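# Flip baking tin onto mat, round sticker facing down

## Task

Set the baking tin on the mat so that its round sticker is on the underside, touching or facing the mat; the tin must lie entirely within the mat, no other object may be on the mat, and nothing may be left tipped over. The reference image called manual shows the intended result.

## Robot and tools

Robot: two seven-joint arms, left_arm and right_arm, fixed to one upright column behind the near edge of the table. left_arm is the robot's own left and sits on the +y side; the names do not match image left and right. Bases in the scene frame: left_arm at (-0.009, +0.031, +0.416), right_arm at (-0.013, -0.031, +0.416), each turned slightly about z (quat_wxyz 1, 0, 0, -0.029). Each arm ends in a two-finger gripper.

Scene frame: z = 0 is the table top and +z is up. +x runs away from the robot over the table. The origin lies 0.07 m behind the near table edge. All positions are in metres and all orientations are quaternions written w first (qw, qx, qy, qz). Gripper frame: +z runs along the fingers toward the tips, and the fingers open and close along y. end_effector_position is the point between the closed pads, just behind the tips. When the fingers close, the tips move roughly 17 mm further along +z, most of that while the pads are still over 70 mm apart. Reported poses can be a few cm off, more at long reach.

Row layout, used by every moving tool: one row of 16 numbers covers both arms. The first 8 are left_arm: x, y, z, qw, qx, qy, qz, opening. The last 8 are right_arm in the same order. x, y, z and the quaternion give an absolute target pose for that gripper in the scene frame, not an offset. opening runs from -1 (closed) to +1 (fully open, 0.145 m). Going from fully open to closed takes at least about 0.5 s. Send both arms' numbers in every row even if only one arm moves. To keep an arm still, repeat the exact pose from the last result taken before it stopped, plus its wanted opening. To hold an orientation, repeat one fixed quaternion rather than copying the reported one, which drifts. A 0 opening is a real command (half-closed), not a skip.

execute_actions(actions, cameras): actions is a list of up to 15 actions. Each action is a list of up to 15 rows of 16 numbers, one row per 1/30 s step. A short action repeats its final row for the remaining steps. An action is rejected for both arms if any target lies more than 0.6 m from that gripper's current position along any of its own axes. If the first action fails this check, or any action is malformed, the whole call is rejected. The controller clips commanded orientation to within 32 degrees of the measured orientation per step and favours position. One action may fall short, so resend the remainder. An empty actions list returns the state plus all camera images. Otherwise images come only if cameras names them: use ["all"], or any of cam_high, cam_low, cam_left_wrist, cam_right_wrist.

move(target, speed, blend, opening_speed, grip_force, blocking, cameras): drives each gripper in a straight line from its Hand target to the target row, or through a list of up to 15 rows, within 10 s in total. There is no distance limit here. speed is the top speed in m/s, from 0.002 to 1.1 (default 0.25), and turning is limited to twice that in rad/s. It can be one number or one per target. blend is a corner radius in m for a list; the default 0 stops at each row. opening_speed is the finger command rate per second on the -1..1 scale, at least 0.2. grip_force is the newtons per pad, 3 to 10 (default full), given once or per arm; it stays set until changed. With blocking=false the call returns after about 0.5 s while motion continues, and a new move replaces the running one. Paths do not avoid obstacles or the other arm. Grippers lag the path and can overshoot, more at high speed and near full reach. The result adds a line starting move:, which ends in done, off_target, moving, held or fault. It may also show limits=paced (pose clipped) or limits=held (steps withheld). done means the arm is at rest within 3 mm and 2 degrees; neither done nor off_target tells whether there is contact.

wait(seconds 0-10): lets time pass while the arms hold their commands. stop(): brakes a running move. zoom_image(camera, region [x0,y0,x1,y1] in pixels, at most 504x504): gives a closer look at the newest image. show_instructions(): shows the reference image. read_manual(section): licence text only. finished_scene(scene): ends the scene for good, scene 1 or 2.

Result lines: the end_effector_position and quaternion of each arm. Hand target is where each arm is being driven. Tool commands shows the current opening commands. grip_measured is the actual finger opening on the -1..1 scale; commanding clearly below it squeezes a held object. Joint positions end with the finger opening in metres. Joint torques are noisy, offset, and include gravity. Joint velocities read within noise when the arm is still. Motor temperatures matter: MOTOR HOT appears at 85 °C, and at 100 °C an OVER-TEMPERATURE FAULT stops that arm for 30-60 s. Avoid holding loads for long, full stretches, or pushing against unreachable poses.

Cameras: cam_high and cam_low are fixed (896x504); the wrist cameras are 812x504. Calibration is given per camera and may be slightly off.

Avoid: dropping the object or releasing it while it moves, fast contacts, slamming into the table, and hard pushes. Do not let anything fall off the table or tip over. Keep the arms from colliding or gripping each other's fingers, since the clearance check does not cover grippers. Large gripper rotations can swing the elbow, so turn in stages. Flipping the object may need a regrasp or a handover. Lower gently onto the mat, open the fingers, lift clear, then finish the scene.

Each tool is called after "Call:" by a JSON object that holds its "fn" and its "kwargs".

Reference images:

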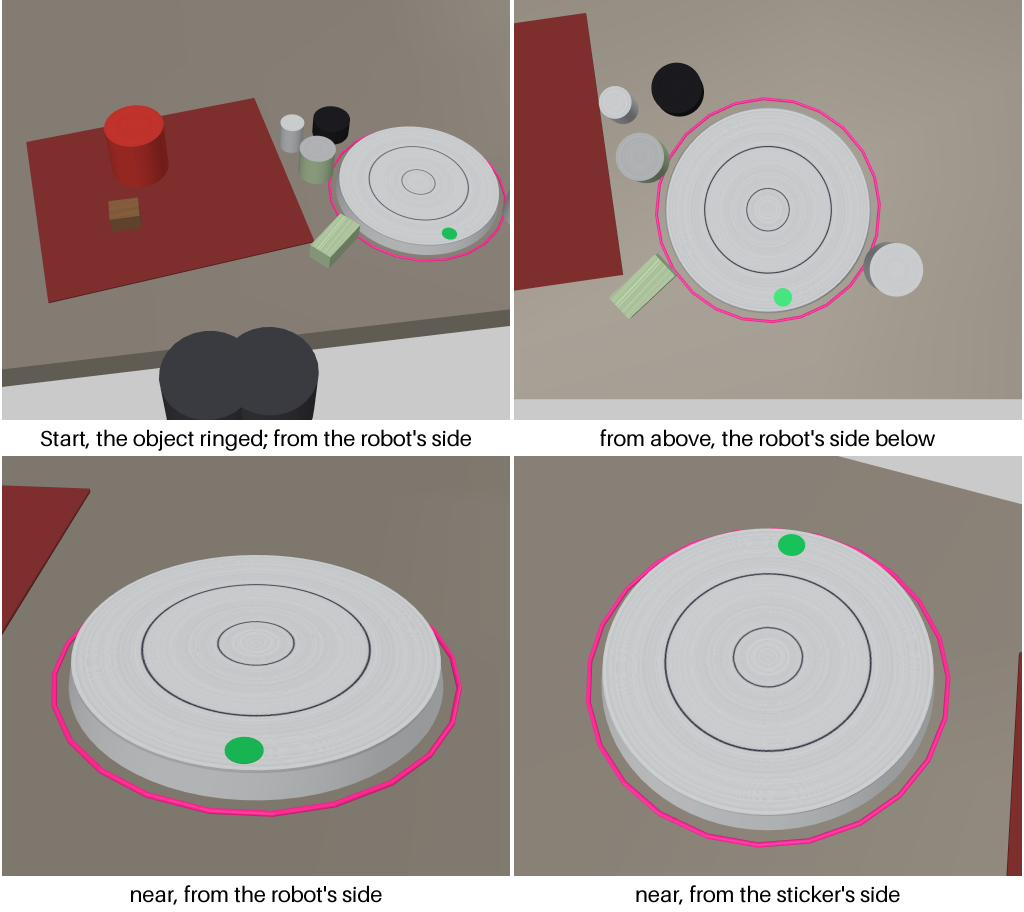

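## Session

Call:
{"fn": "execute_actions", "kwargs": {"actions": []}}

Scene clock: 0.00 s.
left_arm: end_effector_position=(+0.2619, +0.3539, +0.1601) grip_measured=+1.00 end_effector_quat_wxyz=(+0.146, +0.586, +0.625, +0.494) | right_arm: end_effector_position=(+0.5564, -0.1737, +0.3614) grip_measured=+1.00 end_effector_quat_wxyz=(+0.332, +0.590, +0.460, +0.574)
Joint positions: left_arm=[-0.033 -0.109 0.845 1.86 1.157 0.531 -0.515 0.145] | right_arm=[1.254 0.193 -0.559 0.561 -0.594 0.029 0.284 0.145]
Joint velocities: within noise
Joint torques (N m): no reading
Motor temperatures (°C): left_arm=[22 23 24 28 26 23 24] | right_arm=[23 24 25 28 25 23 24]
Hand target: left_arm +0.2619, +0.3539, +0.1601; +0.146, +0.586, +0.625, +0.494 | right_arm +0.5564, -0.1737, +0.3614; +0.332, +0.590, +0.460, +0.574
Tool commands: left_gripper/opening=+1.0 right_gripper/opening=+1.0

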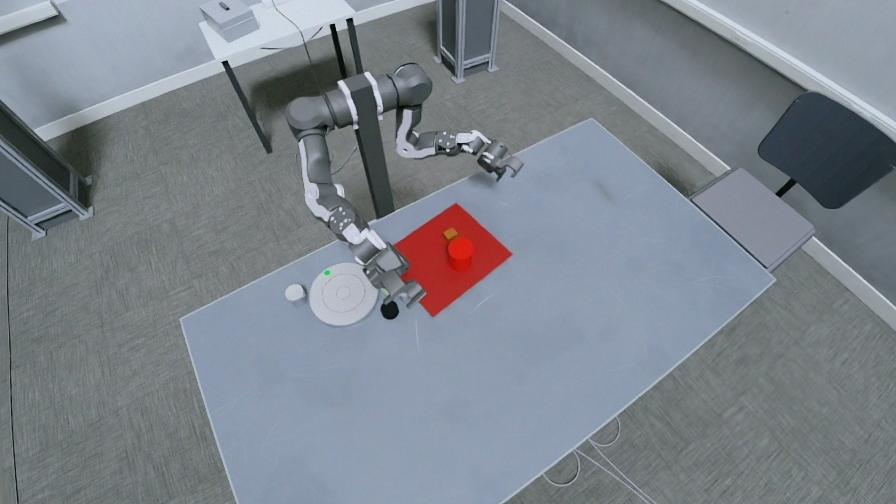

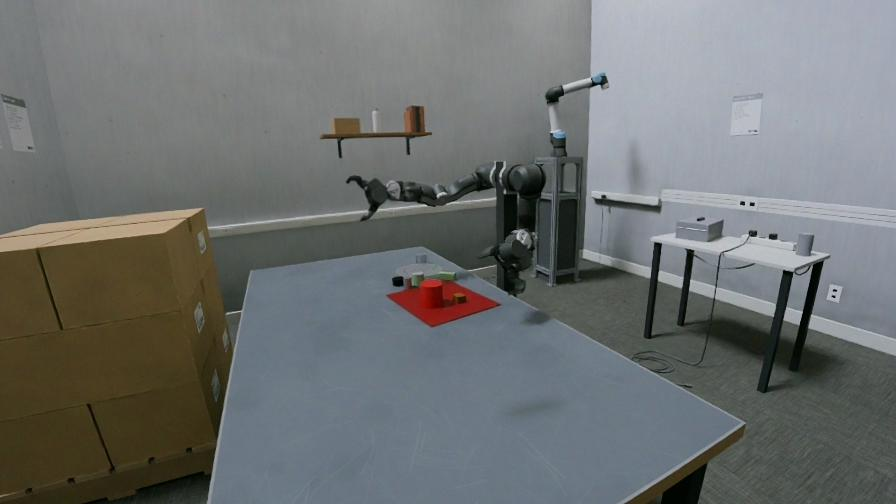

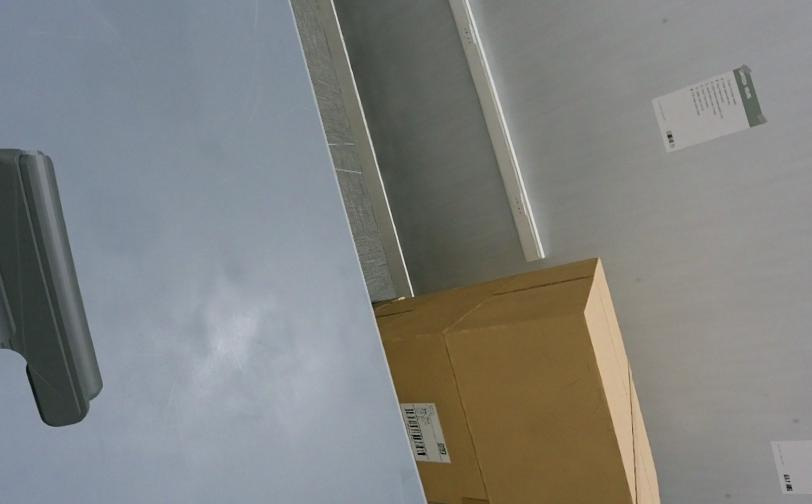

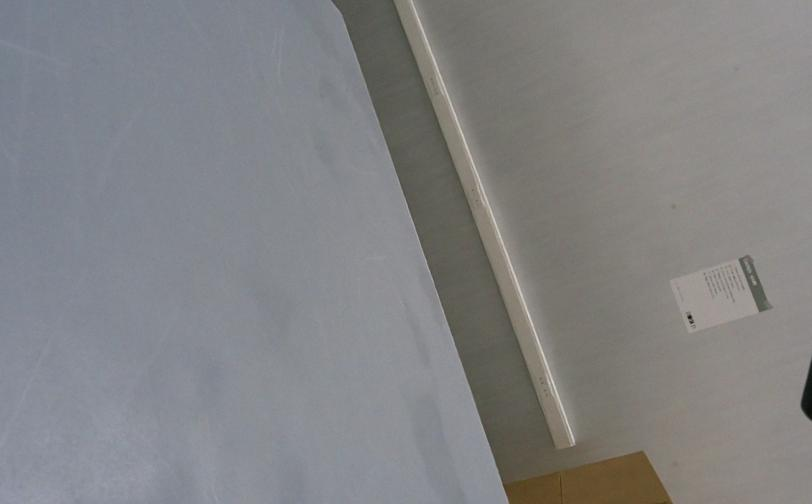

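Call:
{"fn": "zoom_image", "kwargs": {"camera": "cam_high", "region": [270, 180, 540, 350]}}

Call:
{"fn": "zoom_image", "kwargs": {"camera": "cam_low", "region": [370, 230, 530, 340]}}

Scaled by 1.867 from the camera's 896x504 image, which has a finer 1280x720 frame.

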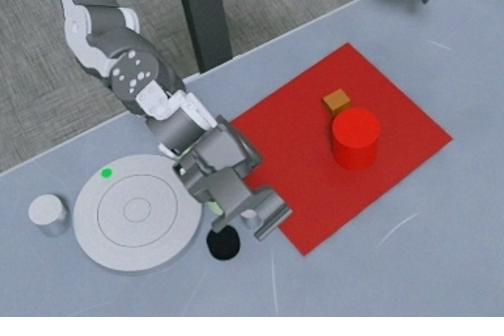

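Scaled by 3.150 from the camera's 896x504 image, which has a finer 1280x720 frame.

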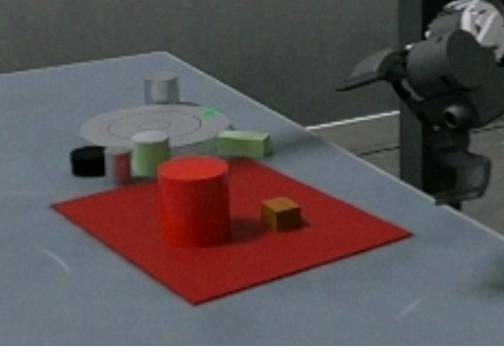

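Call:
{"fn": "move", "kwargs": {"target": [[0.33,0.10,0.20,0,1,0,0,1,0.20,-0.385,0.18,0,0.866,0.5,0,1],[0.369,0.092,0.15,0,1,0,0,1,0.206,-0.386,0.13,0,0.866,0.5,0,1]], "blend": 0.02, "cameras": ["all"]}}

Scene clock: 127.60 s.
left_arm: end_effector_position=(+0.3688, +0.0909, +0.1491) grip_measured=+1.00 end_effector_quat_wxyz=(-0.066, +0.963, +0.141, +0.219) | right_arm: end_effector_position=(+0.2053, -0.3845, +0.1293) grip_measured=+1.00 end_effector_quat_wxyz=(-0.003, +0.866, +0.499, -0.001)
Joint positions: left_arm=[0.62 0.101 -0.511 1.339 1.572 0.789 -1.575 0.145] | right_arm=[0.414 1.217 -0.619 1.306 -0.164 0.401 1.306 0.145]
Joint torques (N m): left_arm=[7.45 -1.67 2.21 3.06 -0.23 0.02 0] | right_arm=[4.36 7.98 3.69 0.84 0.02 -0.16 -0.17]
Hand target: left_arm +0.3691, +0.0919, +0.1498; -0.066, +0.963, +0.142, +0.219 | right_arm +0.2060, -0.3859, +0.1300; +0.000, +0.866, +0.500, +0.000
Off the commanded pose: left_arm 0.001 m, 31 deg | right_arm 0.002 m, 0 deg.
joint sent to its limit (left arm) — joint 5 (forearm roll), upper limit; joint 6 (wrist pitch), upper limit; joint 7 (wrist yaw), lower limit. The joint targets are off in orientation, not in position.
move: off_target (left_arm); limits=paced
camera_calibration:
cam_left_wrist: T_world_to_cam=[[0.136336, -0.955306, 0.262304, -0.00744685], [-0.961053, -0.191792, -0.198979, 0.408629], [0.240394, -0.22496, -0.944248, 0.13166], [0, 0, 0, 1]] pos_world=[0.362079, 0.100876, 0.207582]
cam_right_wrist: T_world_to_cam=[[0.815328, -0.456938, -0.355595, -0.292986], [-0.40374, -0.888888, 0.216498, -0.276293], [-0.41501, -0.0329491, -0.90922, 0.244513], [0, 0, 0, 1]] pos_world=[0.228805, -0.371414, 0.177949]

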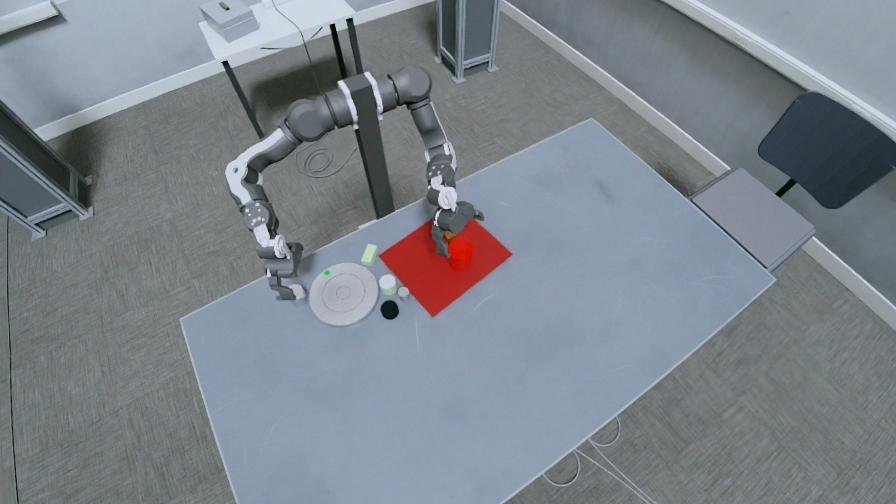

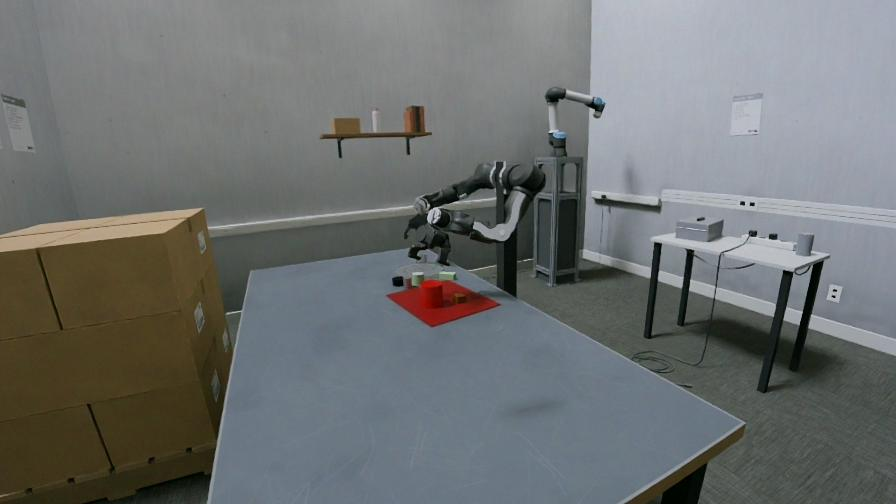

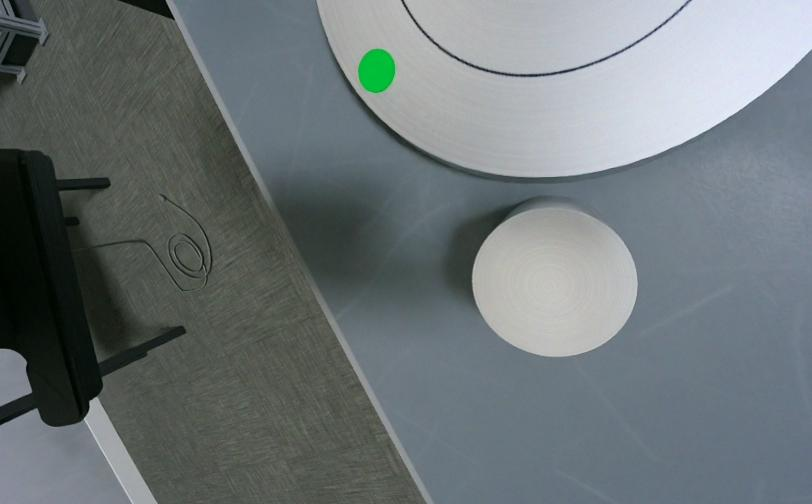

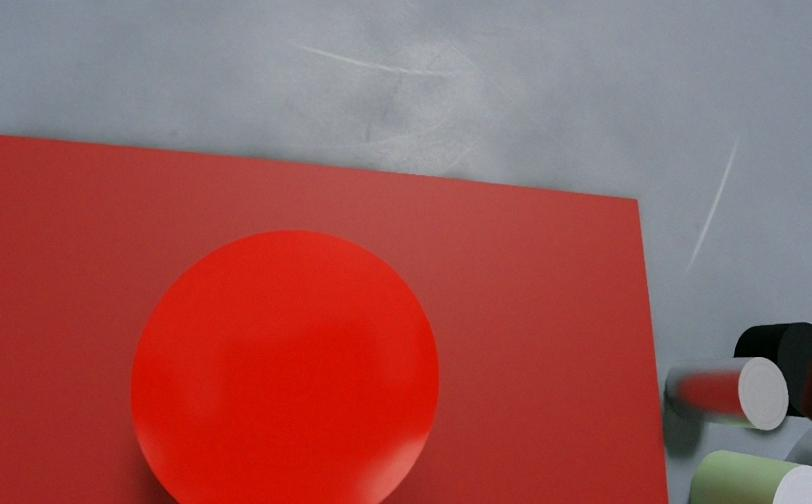

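Call:
{"fn": "move", "kwargs": {"target": [[0.32,0.16,0.26,0,0.924,0,0.383,1,0.206,-0.386,0.035,0,0.866,0.5,0,1]]}}

Call:
{"fn": "move", "kwargs": {"target": [[0.29,0.10,0.15,0,0.924,0,0.383,1,0.206,-0.386,0.035,0,0.866,0.5,0,-0.6]], "cameras": ["all"]}}

Scene clock: 145.40 s.
left_arm: end_effector_position=(+0.3201, +0.1603, +0.2595) grip_measured=+1.00 end_effector_quat_wxyz=(-0.003, +0.890, +0.000, +0.456) | right_arm: end_effector_position=(+0.2041, -0.3847, +0.0339) grip_measured=+1.00 end_effector_quat_wxyz=(-0.003, +0.866, +0.500, -0.003)
Joint positions: left_arm=[0.308 0.761 -0.388 2.189 1.572 0.789 -1.21 0.145] | right_arm=[0.392 0.928 -0.651 0.926 -0.296 0.225 1.102 0.145]
Joint torques (N m): left_arm=[4.02 1.81 3.38 1.94 -0.31 -0.14 0.42] | right_arm=[5.34 7.29 2.88 1.03 0 -0.16 -0.16]
Hand target: left_arm +0.3200, +0.1599, +0.2597; +0.000, +0.890, -0.001, +0.456 | right_arm +0.2060, -0.3860, +0.0350; +0.000, +0.866, +0.500, +0.000
Off the commanded pose: left_arm 0.001 m, 9 deg | right_arm 0.003 m, 1 deg.
joint sent to its limit (left arm) — joint 5 (forearm roll), upper limit; joint 6 (wrist pitch), upper limit. The joint targets are off in orientation, not in position.
move: off_target (left_arm)

Scene clock: 146.33 s.
left_arm: end_effector_position=(+0.2890, +0.1005, +0.1492) grip_measured=+1.00 end_effector_quat_wxyz=(-0.003, +0.925, +0.000, +0.381) | right_arm: end_effector_position=(+0.2054, -0.3852, +0.0343) grip_measured=-0.29 end_effector_quat_wxyz=(-0.001, +0.866, +0.500, -0.001)
Joint positions: left_arm=[0.182 0.534 -0.71 1.986 1.252 0.605 -1.169 0.145] | right_arm=[0.394 0.928 -0.651 0.926 -0.297 0.225 1.098 0.054]
Joint torques (N m): left_arm=[4.52 -0.01 2.26 2.73 -0.4 -0.25 0.38] | right_arm=[4.97 7.29 2.77 1.01 0.06 -0.15 -0.06]
Hand target: left_arm +0.2900, +0.0999, +0.1500; +0.000, +0.924, +0.000, +0.383 | right_arm +0.2060, -0.3859, +0.0350; +0.000, +0.866, +0.500, +0.000
Off the commanded pose: left_arm 0.001 m, 0 deg | right_arm 0.001 m, 0 deg.
move: done
camera_calibration:
cam_left_wrist: T_world_to_cam=[[-0.250805, -0.934506, 0.252578, 0.123883], [-0.858378, 0.0940658, -0.504321, 0.320858], [0.447532, -0.343293, -0.825751, 0.0874626], [0, 0, 0, 1]] pos_world=[0.267346, 0.115613, 0.202748]
cam_right_wrist: T_world_to_cam=[[0.816917, -0.457365, -0.351375, -0.327753], [-0.402904, -0.888469, 0.219753, -0.256437], [-0.412693, -0.0379497, -0.910079, 0.155768], [0, 0, 0, 1]] pos_world=[0.228712, -0.371828, 0.0829502]

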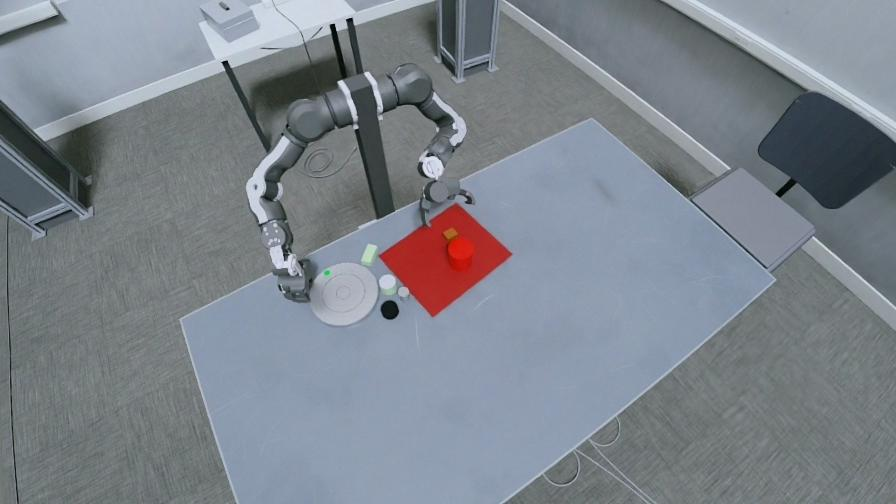

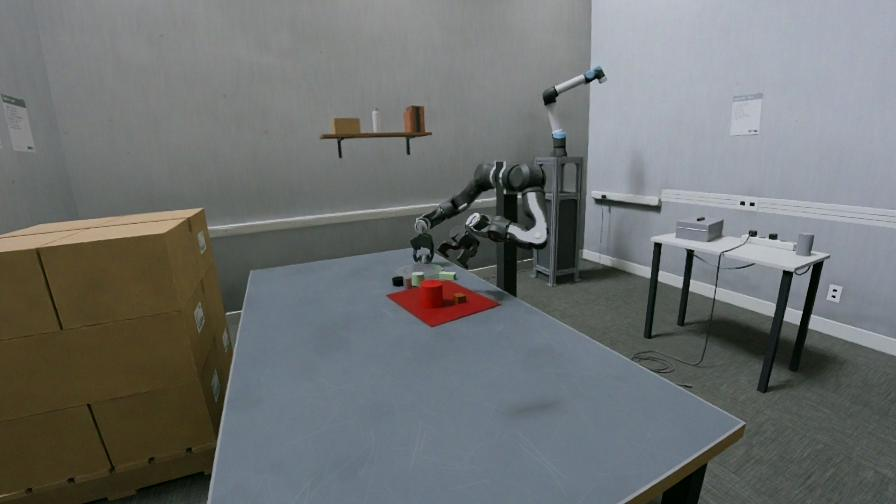

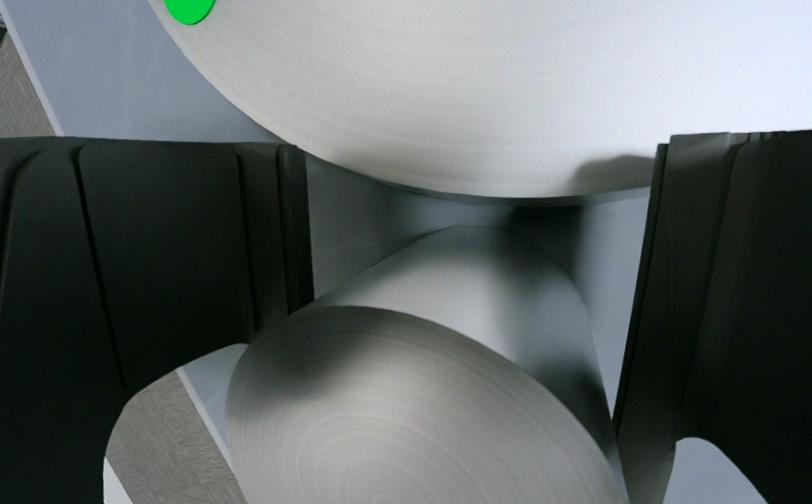

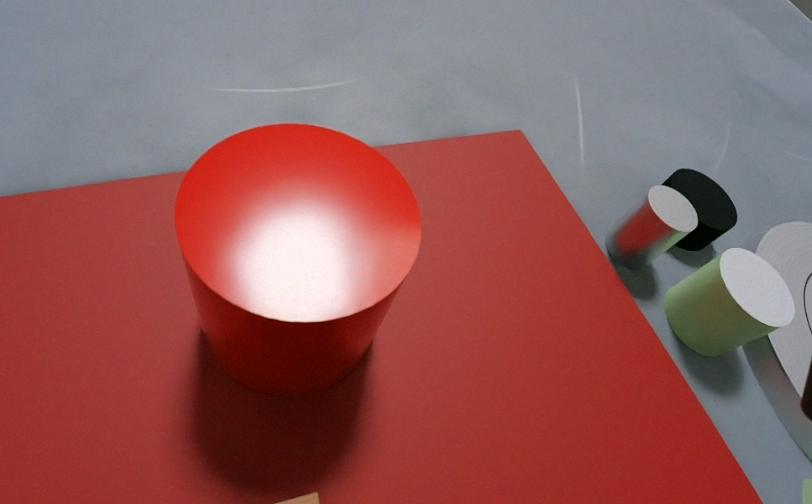

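Call:
{"fn": "move", "kwargs": {"target": [[0.375,0.094,0.06,0,0.924,0,0.383,1,0.206,-0.386,0.08,0,0.866,0.5,0,-0.6],[0.375,0.094,0.06,0,0.924,0,0.383,-0.5,0.14,-0.47,0.08,0,0.866,0.5,0,-0.6],[0.375,0.094,0.13,0,0.924,0,0.383,-0.5,0.14,-0.47,0.036,0,0.866,0.5,0,-0.6],[0.30,0.27,0.14,0,0.924,0,0.383,-0.5,0.14,-0.47,0.0345,0,0.866,0.5,0,1]], "cameras": ["all"]}}

Scene clock: 163.03 s.
left_arm: end_effector_position=(+0.2973, +0.2709, +0.1366) grip_measured=+0.05 end_effector_quat_wxyz=(-0.003, +0.927, +0.000, +0.376) | right_arm: end_effector_position=(+0.1382, -0.4700, +0.0344) grip_measured=+1.00 end_effector_quat_wxyz=(-0.002, +0.867, +0.499, -0.003)
Joint positions: left_arm=[-0.048 1.206 -0.477 1.79 1.404 0.334 -0.455 0.08] | right_arm=[0.318 1.041 -0.622 0.612 -0.223 -0.179 1.018 0.145]
Joint torques (N m): left_arm=[4.13 4.42 4.27 1.7 -0.27 -0.59 0.37] | right_arm=[4 8.8 2.03 0.24 -0.02 -0.15 -0.17]
Hand target: left_arm +0.3000, +0.2699, +0.1401; +0.000, +0.924, +0.000, +0.383 | right_arm +0.1401, -0.4700, +0.0345; +0.000, +0.866, +0.500, +0.000
Off the commanded pose: left_arm 0.004 m, 1 deg | right_arm 0.002 m, 0 deg.
move: off_target (left_arm)
camera_calibration:
cam_left_wrist: T_world_to_cam=[[-0.247248, -0.934975, 0.254341, 0.287159], [-0.863773, 0.0937415, -0.495085, 0.30617], [0.43905, -0.342102, -0.830784, 0.134829], [0, 0, 0, 1]] pos_world=[0.276264, 0.285911, 0.190558]
cam_right_wrist: T_world_to_cam=[[0.814473, -0.458984, -0.354918, -0.312017], [-0.403929, -0.887688, 0.221023, -0.358497], [-0.416503, -0.0366557, -0.908395, 0.125997], [0, 0, 0, 1]] pos_world=[0.1618, -0.456826, 0.0829508]

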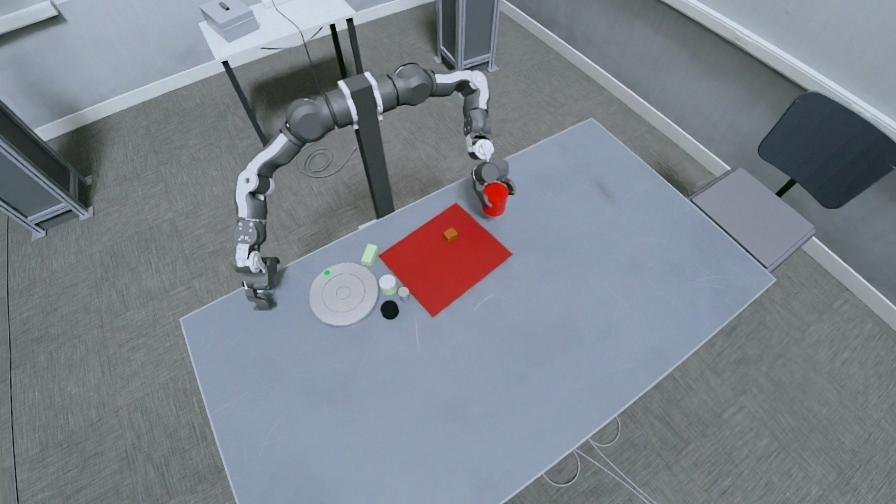

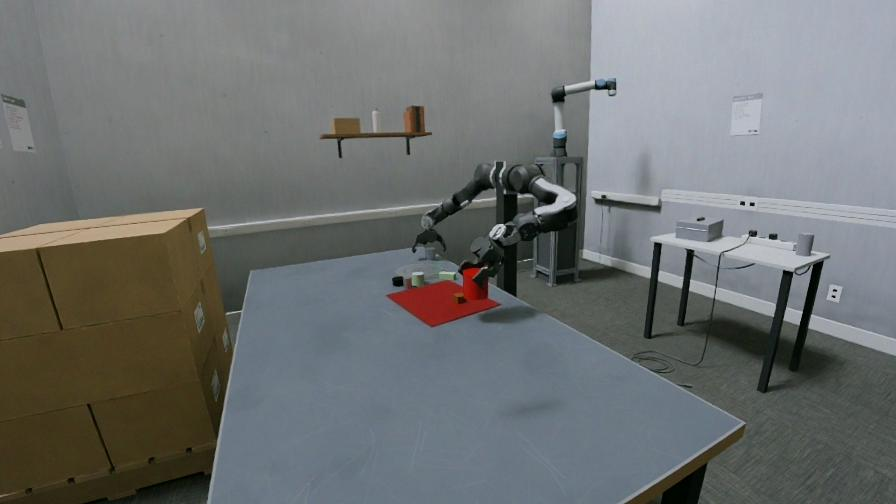

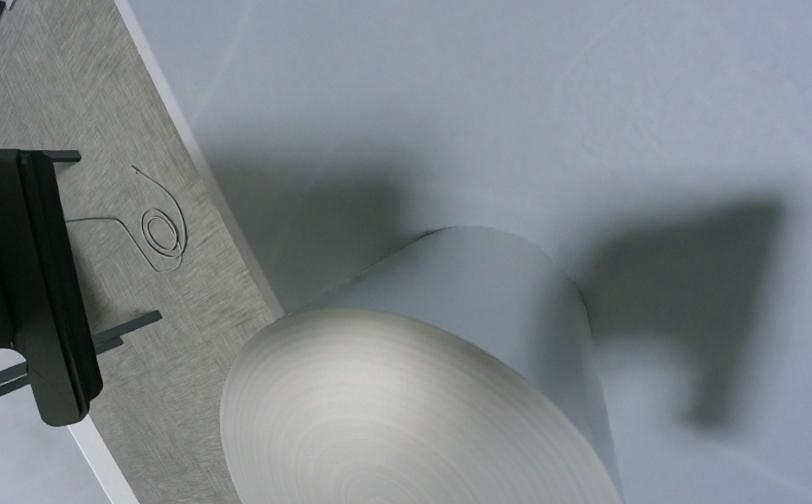

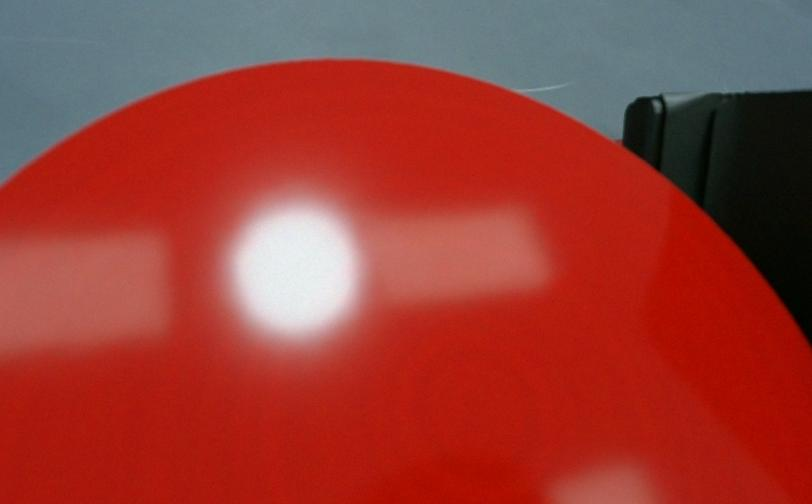

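Call:
{"fn": "move", "kwargs": {"target": [[0.275,0.39,0.14,0,0.924,0,0.383,-0.5,0.14,-0.47,0.12,0,0.866,0.5,0,1],[0.275,0.39,0.06,0,0.924,0,0.383,-0.5,0.20,-0.42,0.15,0,0.866,0.5,0,1],[0.275,0.39,0.059,0,0.924,0,0.383,1,0.20,-0.42,0.15,0,0.866,0.5,0,1],[0.19,0.39,0.145,0,0.924,0,0.383,1,0.20,-0.42,0.15,0,0.866,0.5,0,1],[0.16,0.17,0.12,0,0.924,0,0.383,1,0.20,-0.42,0.15,0,0.866,0.5,0,1]], "cameras": ["all"]}}

Scene clock: 176.57 s.
left_arm: end_effector_position=(+0.1605, +0.1686, +0.1204) grip_measured=+1.00 end_effector_quat_wxyz=(+0.004, +0.923, +0.000, +0.384) | right_arm: end_effector_position=(+0.2009, -0.4197, +0.1495) grip_measured=+1.00 end_effector_quat_wxyz=(+0.001, +0.865, +0.501, +0.002)
Joint positions: left_arm=[0.265 1.215 -1.58 2.259 1.121 -0.3 -1.135 0.145] | right_arm=[0.454 1.27 -0.594 1.197 -0.152 0.256 1.352 0.145]
Joint torques (N m): left_arm=[1.6 2.07 1.31 2.43 -0.48 -0.11 -0.13] | right_arm=[4.52 8.53 3.21 0.98 0.01 0.04 0.1]
Hand target: left_arm +0.1600, +0.1700, +0.1200; +0.000, +0.924, +0.000, +0.383 | right_arm +0.2001, -0.4199, +0.1500; +0.000, +0.866, +0.500, +0.000
Off the commanded pose: left_arm 0.002 m, 1 deg | right_arm 0.001 m, 0 deg.
move: done
camera_calibration:
cam_left_wrist: T_world_to_cam=[[-0.257328, -0.929765, 0.263286, 0.161513], [-0.854758, 0.0919166, -0.510822, 0.190287], [0.450744, -0.356494, -0.818377, 0.14548], [0, 0, 0, 1]] pos_world=[0.138637, 0.184541, 0.173736]
cam_right_wrist: T_world_to_cam=[[0.820852, -0.454749, -0.34555, -0.300007], [-0.402126, -0.889803, 0.215745, -0.31431], [-0.405581, -0.0381403, -0.913263, 0.256339], [0, 0, 0, 1]] pos_world=[0.223835, -0.406325, 0.198248]

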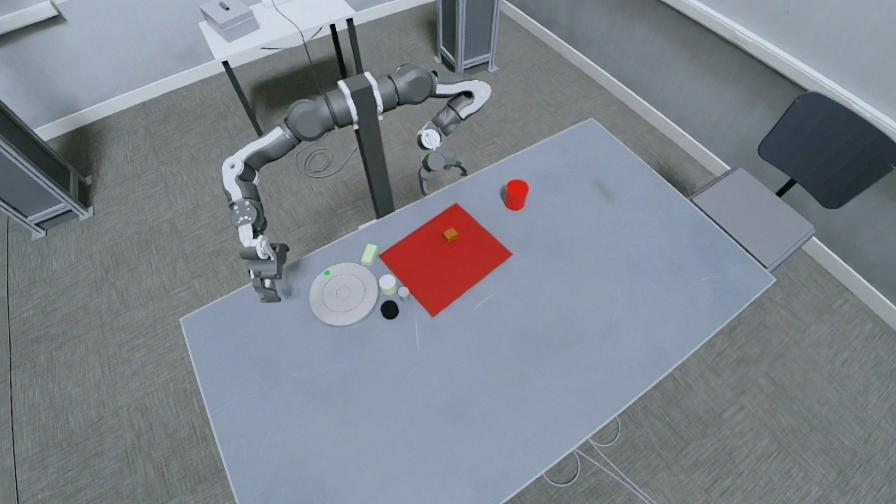

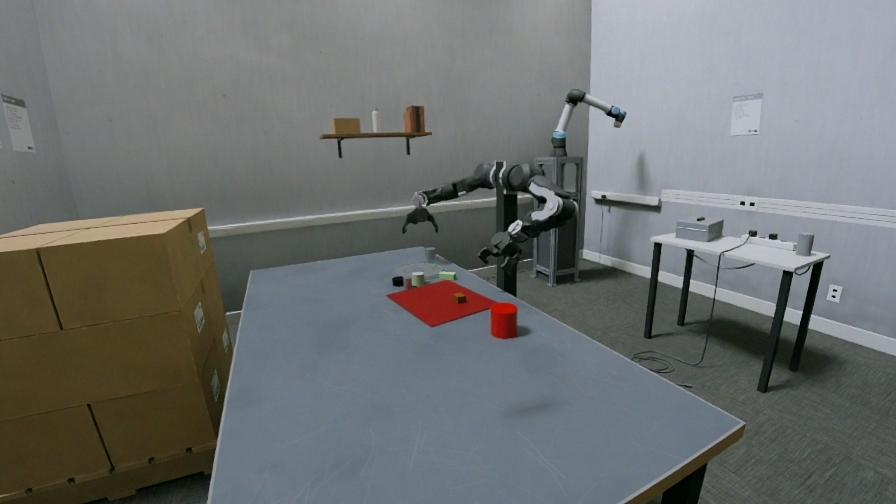

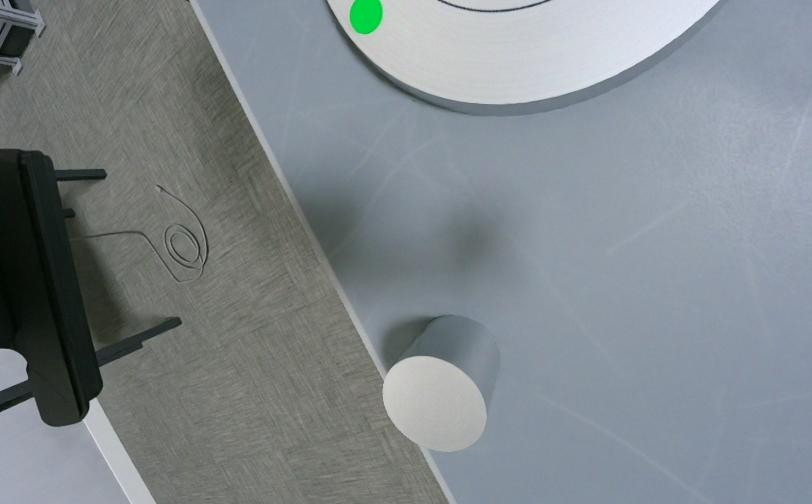

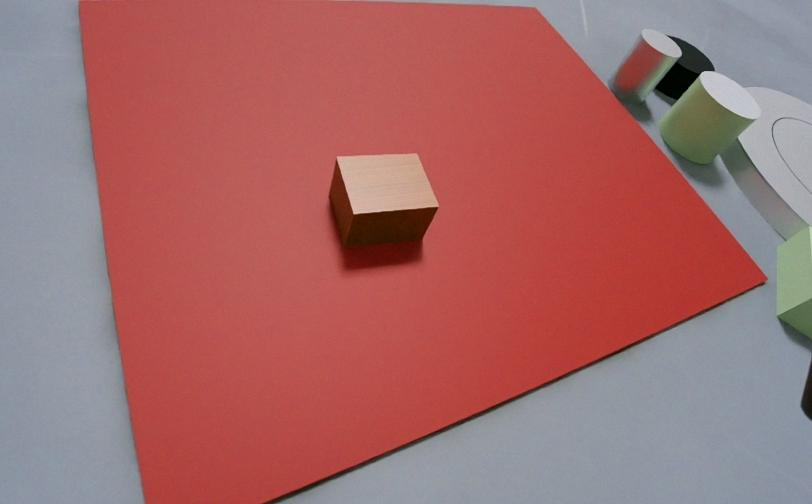

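Call:
{"fn": "move", "kwargs": {"target": [[0.246,0.123,0.022,0,0.924,0,0.383,1,0.20,-0.42,0.15,0,0.866,0.5,0,1],[0.246,0.123,0.022,0,0.924,0,0.383,-0.8,0.20,-0.42,0.15,0,0.866,0.5,0,1],[0.225,0.17,0.09,0,0.924,0,0.383,-0.8,0.20,-0.42,0.15,0,0.866,0.5,0,1],[0.15,0.31,0.09,0,0.924,0,0.383,-0.8,0.20,-0.42,0.15,0,0.866,0.5,0,1],[0.15,0.31,0.022,0,0.924,0,0.383,-0.8,0.20,-0.42,0.15,0,0.866,0.5,0,1],[0.15,0.31,0.022,0,0.924,0,0.383,0.2,0.20,-0.42,0.15,0,0.866,0.5,0,1],[0.10,0.30,0.09,0,0.924,0,0.383,0.2,0.20,-0.42,0.15,0,0.866,0.5,0,-1]], "blend": [0,0,0.03,0.02,0,0,0], "cameras": ["all"]}}

Scene clock: 194.43 s.
left_arm: end_effector_position=(+0.1000, +0.2984, +0.0898) grip_measured=+0.20 end_effector_quat_wxyz=(-0.003, +0.929, -0.005, +0.370) | right_arm: end_effector_position=(+0.2009, -0.4197, +0.1495) grip_measured=-1.00 end_effector_quat_wxyz=(+0.001, +0.865, +0.501, +0.002)
Joint positions: left_arm=[-0.524 1.546 -1.124 1.907 1.23 -0.778 -0.522 0.09] | right_arm=[0.454 1.27 -0.594 1.197 -0.152 0.256 1.352 0]
Joint torques (N m): left_arm=[0.49 3.55 0.68 0.62 -0.29 -0.4 -0.14] | right_arm=[4.5 8.53 3.22 0.98 0.01 0.04 0.1]
Hand target: left_arm +0.1003, +0.2998, +0.0899; -0.006, +0.929, -0.003, +0.371 | right_arm +0.2001, -0.4199, +0.1500; +0.000, +0.866, +0.500, +0.000
Off the commanded pose: left_arm 0.002 m, 2 deg | right_arm 0.001 m, 0 deg.
joint sent to its limit (left arm) — joint 6 (wrist pitch), lower limit. The joint targets still meet the commanded pose.
move: done
camera_calibration:
cam_left_wrist: T_world_to_cam=[[-0.25334, -0.933176, 0.254955, 0.275954], [-0.869055, 0.103778, -0.483708, 0.106505], [0.424925, -0.344113, -0.837272, 0.194572], [0, 0, 0, 1]] pos_world=[0.0797906, 0.313415, 0.144071]
cam_right_wrist: T_world_to_cam=[[0.820852, -0.454749, -0.34555, -0.300007], [-0.402126, -0.889803, 0.215745, -0.31431], [-0.405581, -0.0381403, -0.913263, 0.256339], [0, 0, 0, 1]] pos_world=[0.223835, -0.406325, 0.198248]

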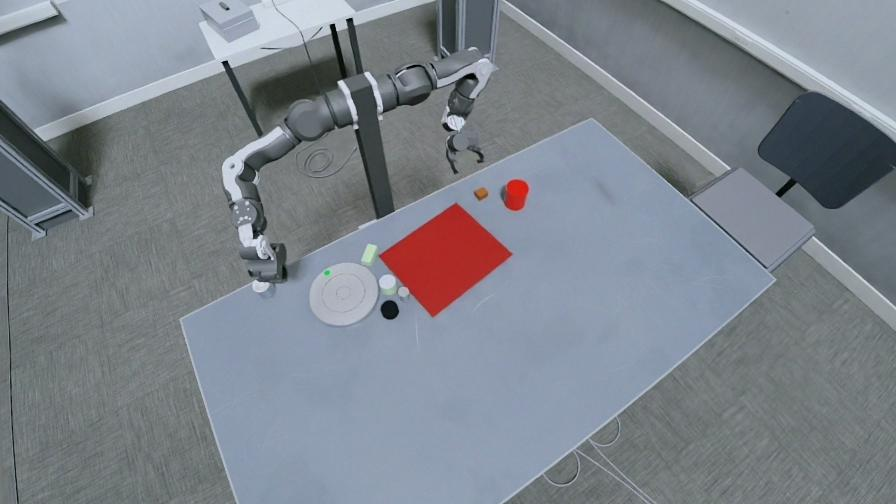

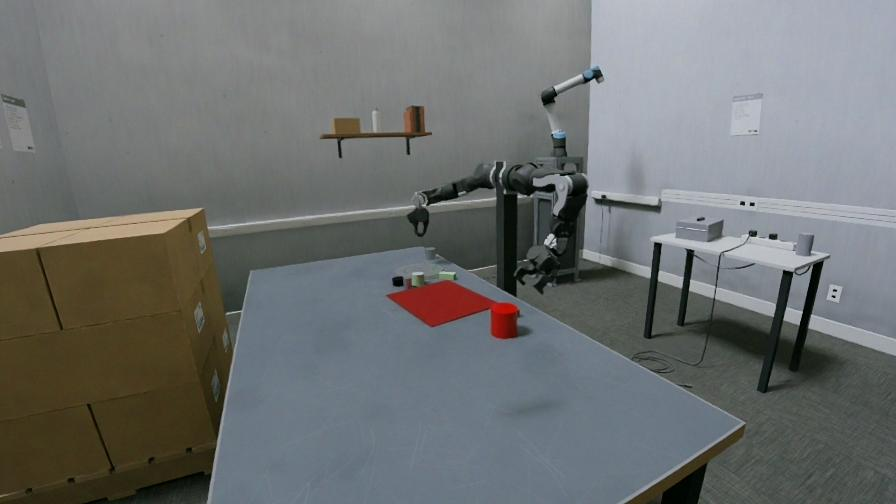

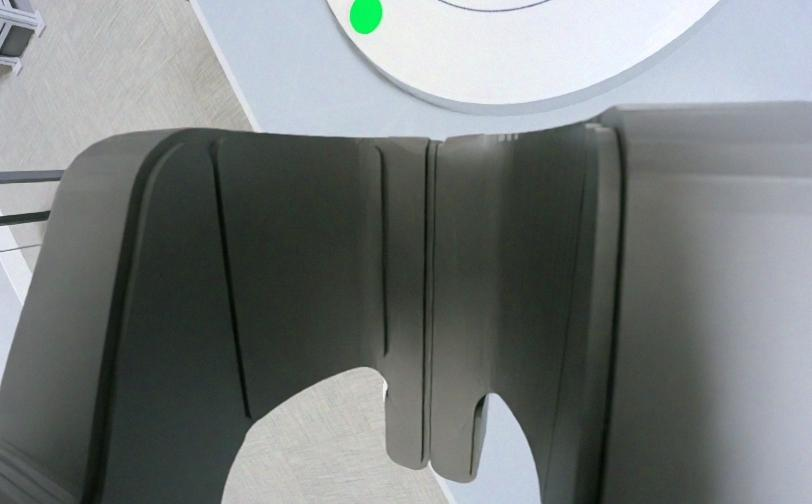

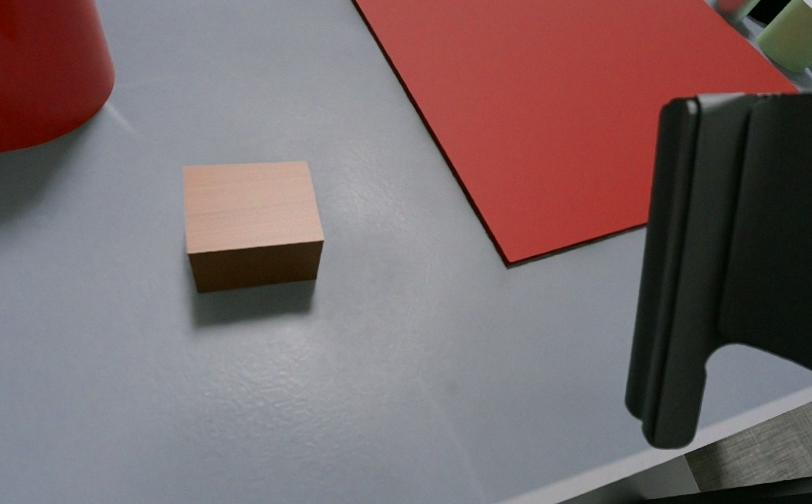

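Call:
{"fn": "move", "kwargs": {"target": [[0.10,0.30,0.12,0,0.924,0,0.383,0.2,0.12,-0.33,0.25,0.271,0.653,0.653,0.271,-1],[0.10,0.30,0.12,0,0.924,0,0.383,0.2,0.0,-0.29,0.12,0.271,0.653,0.653,0.271,-1]]}}

Scene clock: 234.67 s.
left_arm: end_effector_position=(+0.1004, +0.3011, +0.1194) grip_measured=+0.20 end_effector_quat_wxyz=(-0.011, +0.931, -0.004, +0.364) | right_arm: end_effector_position=(+0.0002, -0.2896, +0.1192) grip_measured=-1.00 end_effector_quat_wxyz=(+0.269, +0.655, +0.652, +0.271)
Joint positions: left_arm=[-0.073 1.693 -1.584 2.043 1.243 -0.779 -0.529 0.09] | right_arm=[-0.475 1.569 -1.545 1.947 -0.056 0.397 -1.213 0]
Joint torques (N m): left_arm=[0.33 5.29 0.62 1.25 -0.21 -0.36 0.41] | right_arm=[-1.38 6.61 -1.36 1.33 -0.18 0.01 -0.52]
Hand target: left_arm +0.1003, +0.3000, +0.1200; -0.007, +0.931, -0.005, +0.364 | right_arm -0.0001, -0.2900, +0.1200; +0.271, +0.653, +0.653, +0.271
Off the commanded pose: left_arm 0.001 m, 3 deg | right_arm 0.001 m, 0 deg.
joint read past its limit (left arm) — joint 3 (upper arm roll), lower limit.
joint sent to its limit (left arm) — joint 3 (upper arm roll), lower limit; joint 6 (wrist pitch), lower limit. The joint targets are off in orientation, not in position.
move: off_target (left_arm); limits=paced

Call:
{"fn": "move", "kwargs": {"target": [[0.12,0.28,0.20,0,0.924,0,0.383,0.2,0.15,-0.30,0.25,0,0.924,0,0.383,-1],[0.12,0.28,0.25,0,0.924,0,0.383,0.2,0.39,-0.27,0.17,0,0.924,0,0.383,-0.1],[0.12,0.28,0.25,0,0.924,0,0.383,0.2,0.432,-0.27,0.10,0,0.924,0,0.383,-0.1],[0.12,0.28,0.25,0,0.924,0,0.383,0.2,0.432,-0.27,0.035,0,0.924,0,0.383,-0.1]], "cameras": ["all"]}}

Scene clock: 256.43 s.
left_arm: end_effector_position=(+0.1204, +0.2793, +0.2491) grip_measured=+0.20 end_effector_quat_wxyz=(-0.140, +0.828, -0.107, +0.532) | right_arm: end_effector_position=(+0.4277, -0.2690, +0.0375) grip_measured=-0.10 end_effector_quat_wxyz=(+0.036, +0.917, -0.014, +0.398)
Joint positions: left_arm=[-0.29 1.976 -1.582 2.443 0.22 -0.779 -1.538 0.09] | right_arm=[0.893 0.21 -1.213 0.035 1.157 0.076 0.146 0.068]
Joint torques (N m): left_arm=[0.46 3.36 -0.03 1.47 -0.36 -0.1 -0.37] | right_arm=[8.35 1.28 0.65 0.76 0.13 -0.5 -0.22]
Hand target: left_arm +0.1200, +0.2800, +0.2494; -0.142, +0.828, -0.104, +0.532 | right_arm +0.4282, -0.2691, +0.0381; +0.038, +0.916, -0.015, +0.400
Off the commanded pose: left_arm 0.001 m, 29 deg | right_arm 0.005 m, 5 deg.
elbow stopped short (right arm): the move would have taken joint 4 (elbow) straighter than the controller allows.
joint sent to its limit (left arm) — joint 3 (upper arm roll), lower limit; joint 4 (elbow), upper limit, where the elbow is as bent as it goes; joint 6 (wrist pitch), lower limit. The joint targets are off in orientation, not in position.
move: off_target (left_arm, right_arm)
camera_calibration:
cam_left_wrist: T_world_to_cam=[[-0.355237, -0.917562, -0.178567, 0.338629], [-0.616938, 0.373648, -0.692657, 0.149551], [0.702277, -0.135892, -0.698813, 0.186622], [0, 0, 0, 1]] pos_world=[0.0814967, 0.280195, 0.29447]
cam_right_wrist: T_world_to_cam=[[0.212753, -0.961194, -0.175622, -0.338808], [-0.827328, -0.0815778, -0.555764, 0.363309], [0.51987, 0.263537, -0.812578, -0.0665589], [0, 0, 0, 1]] pos_world=[0.40726, -0.278481, 0.088328]

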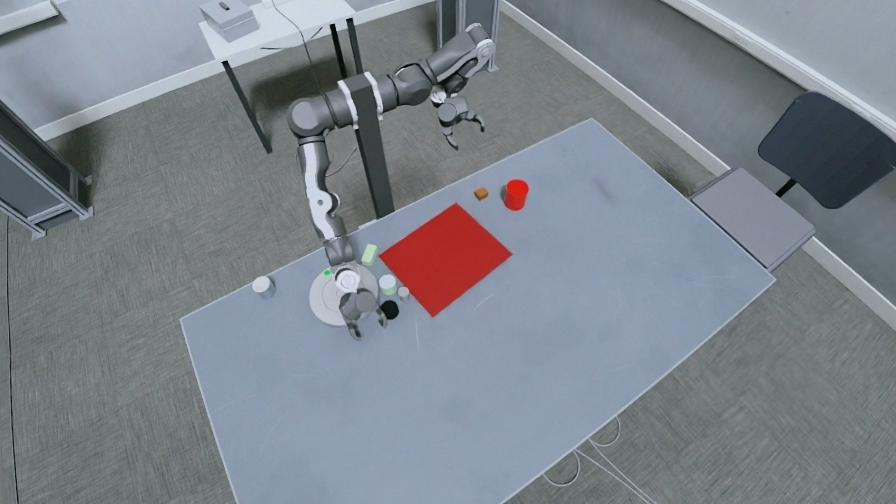

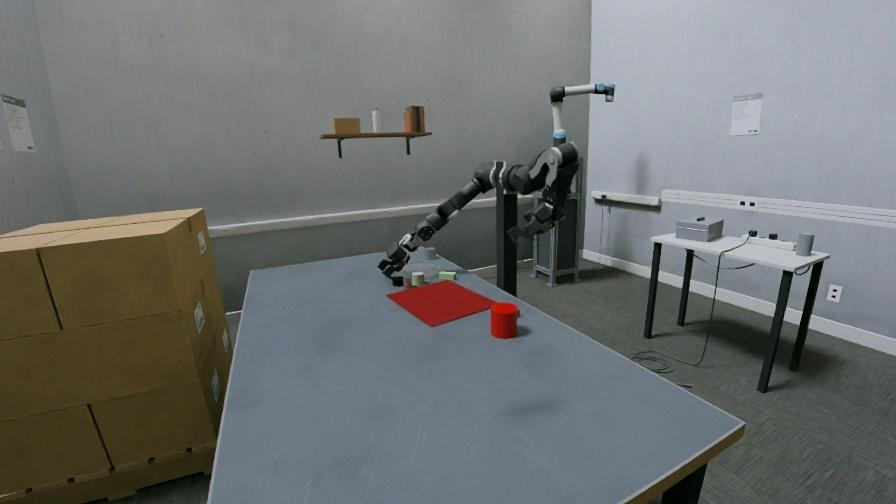

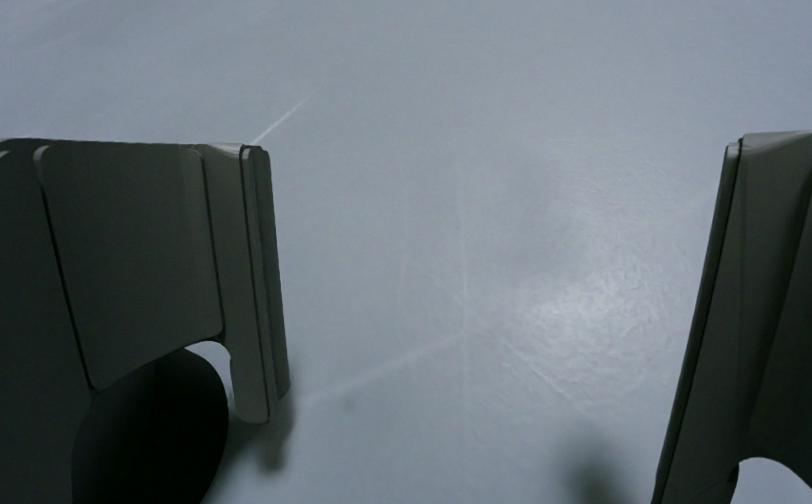

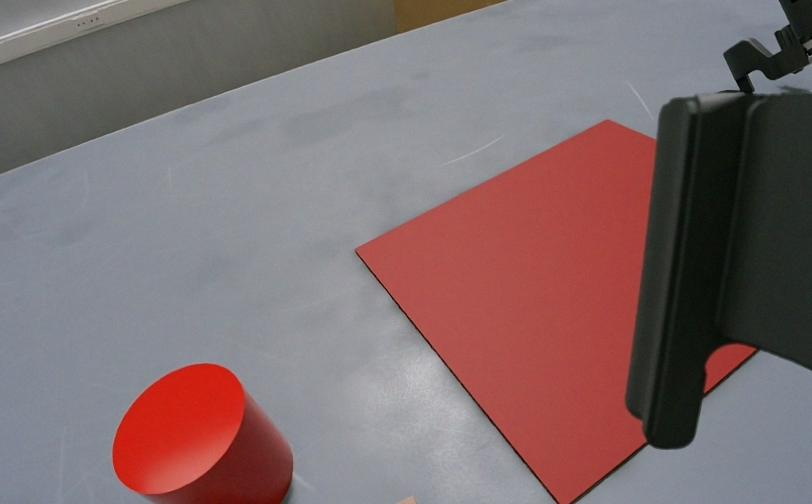

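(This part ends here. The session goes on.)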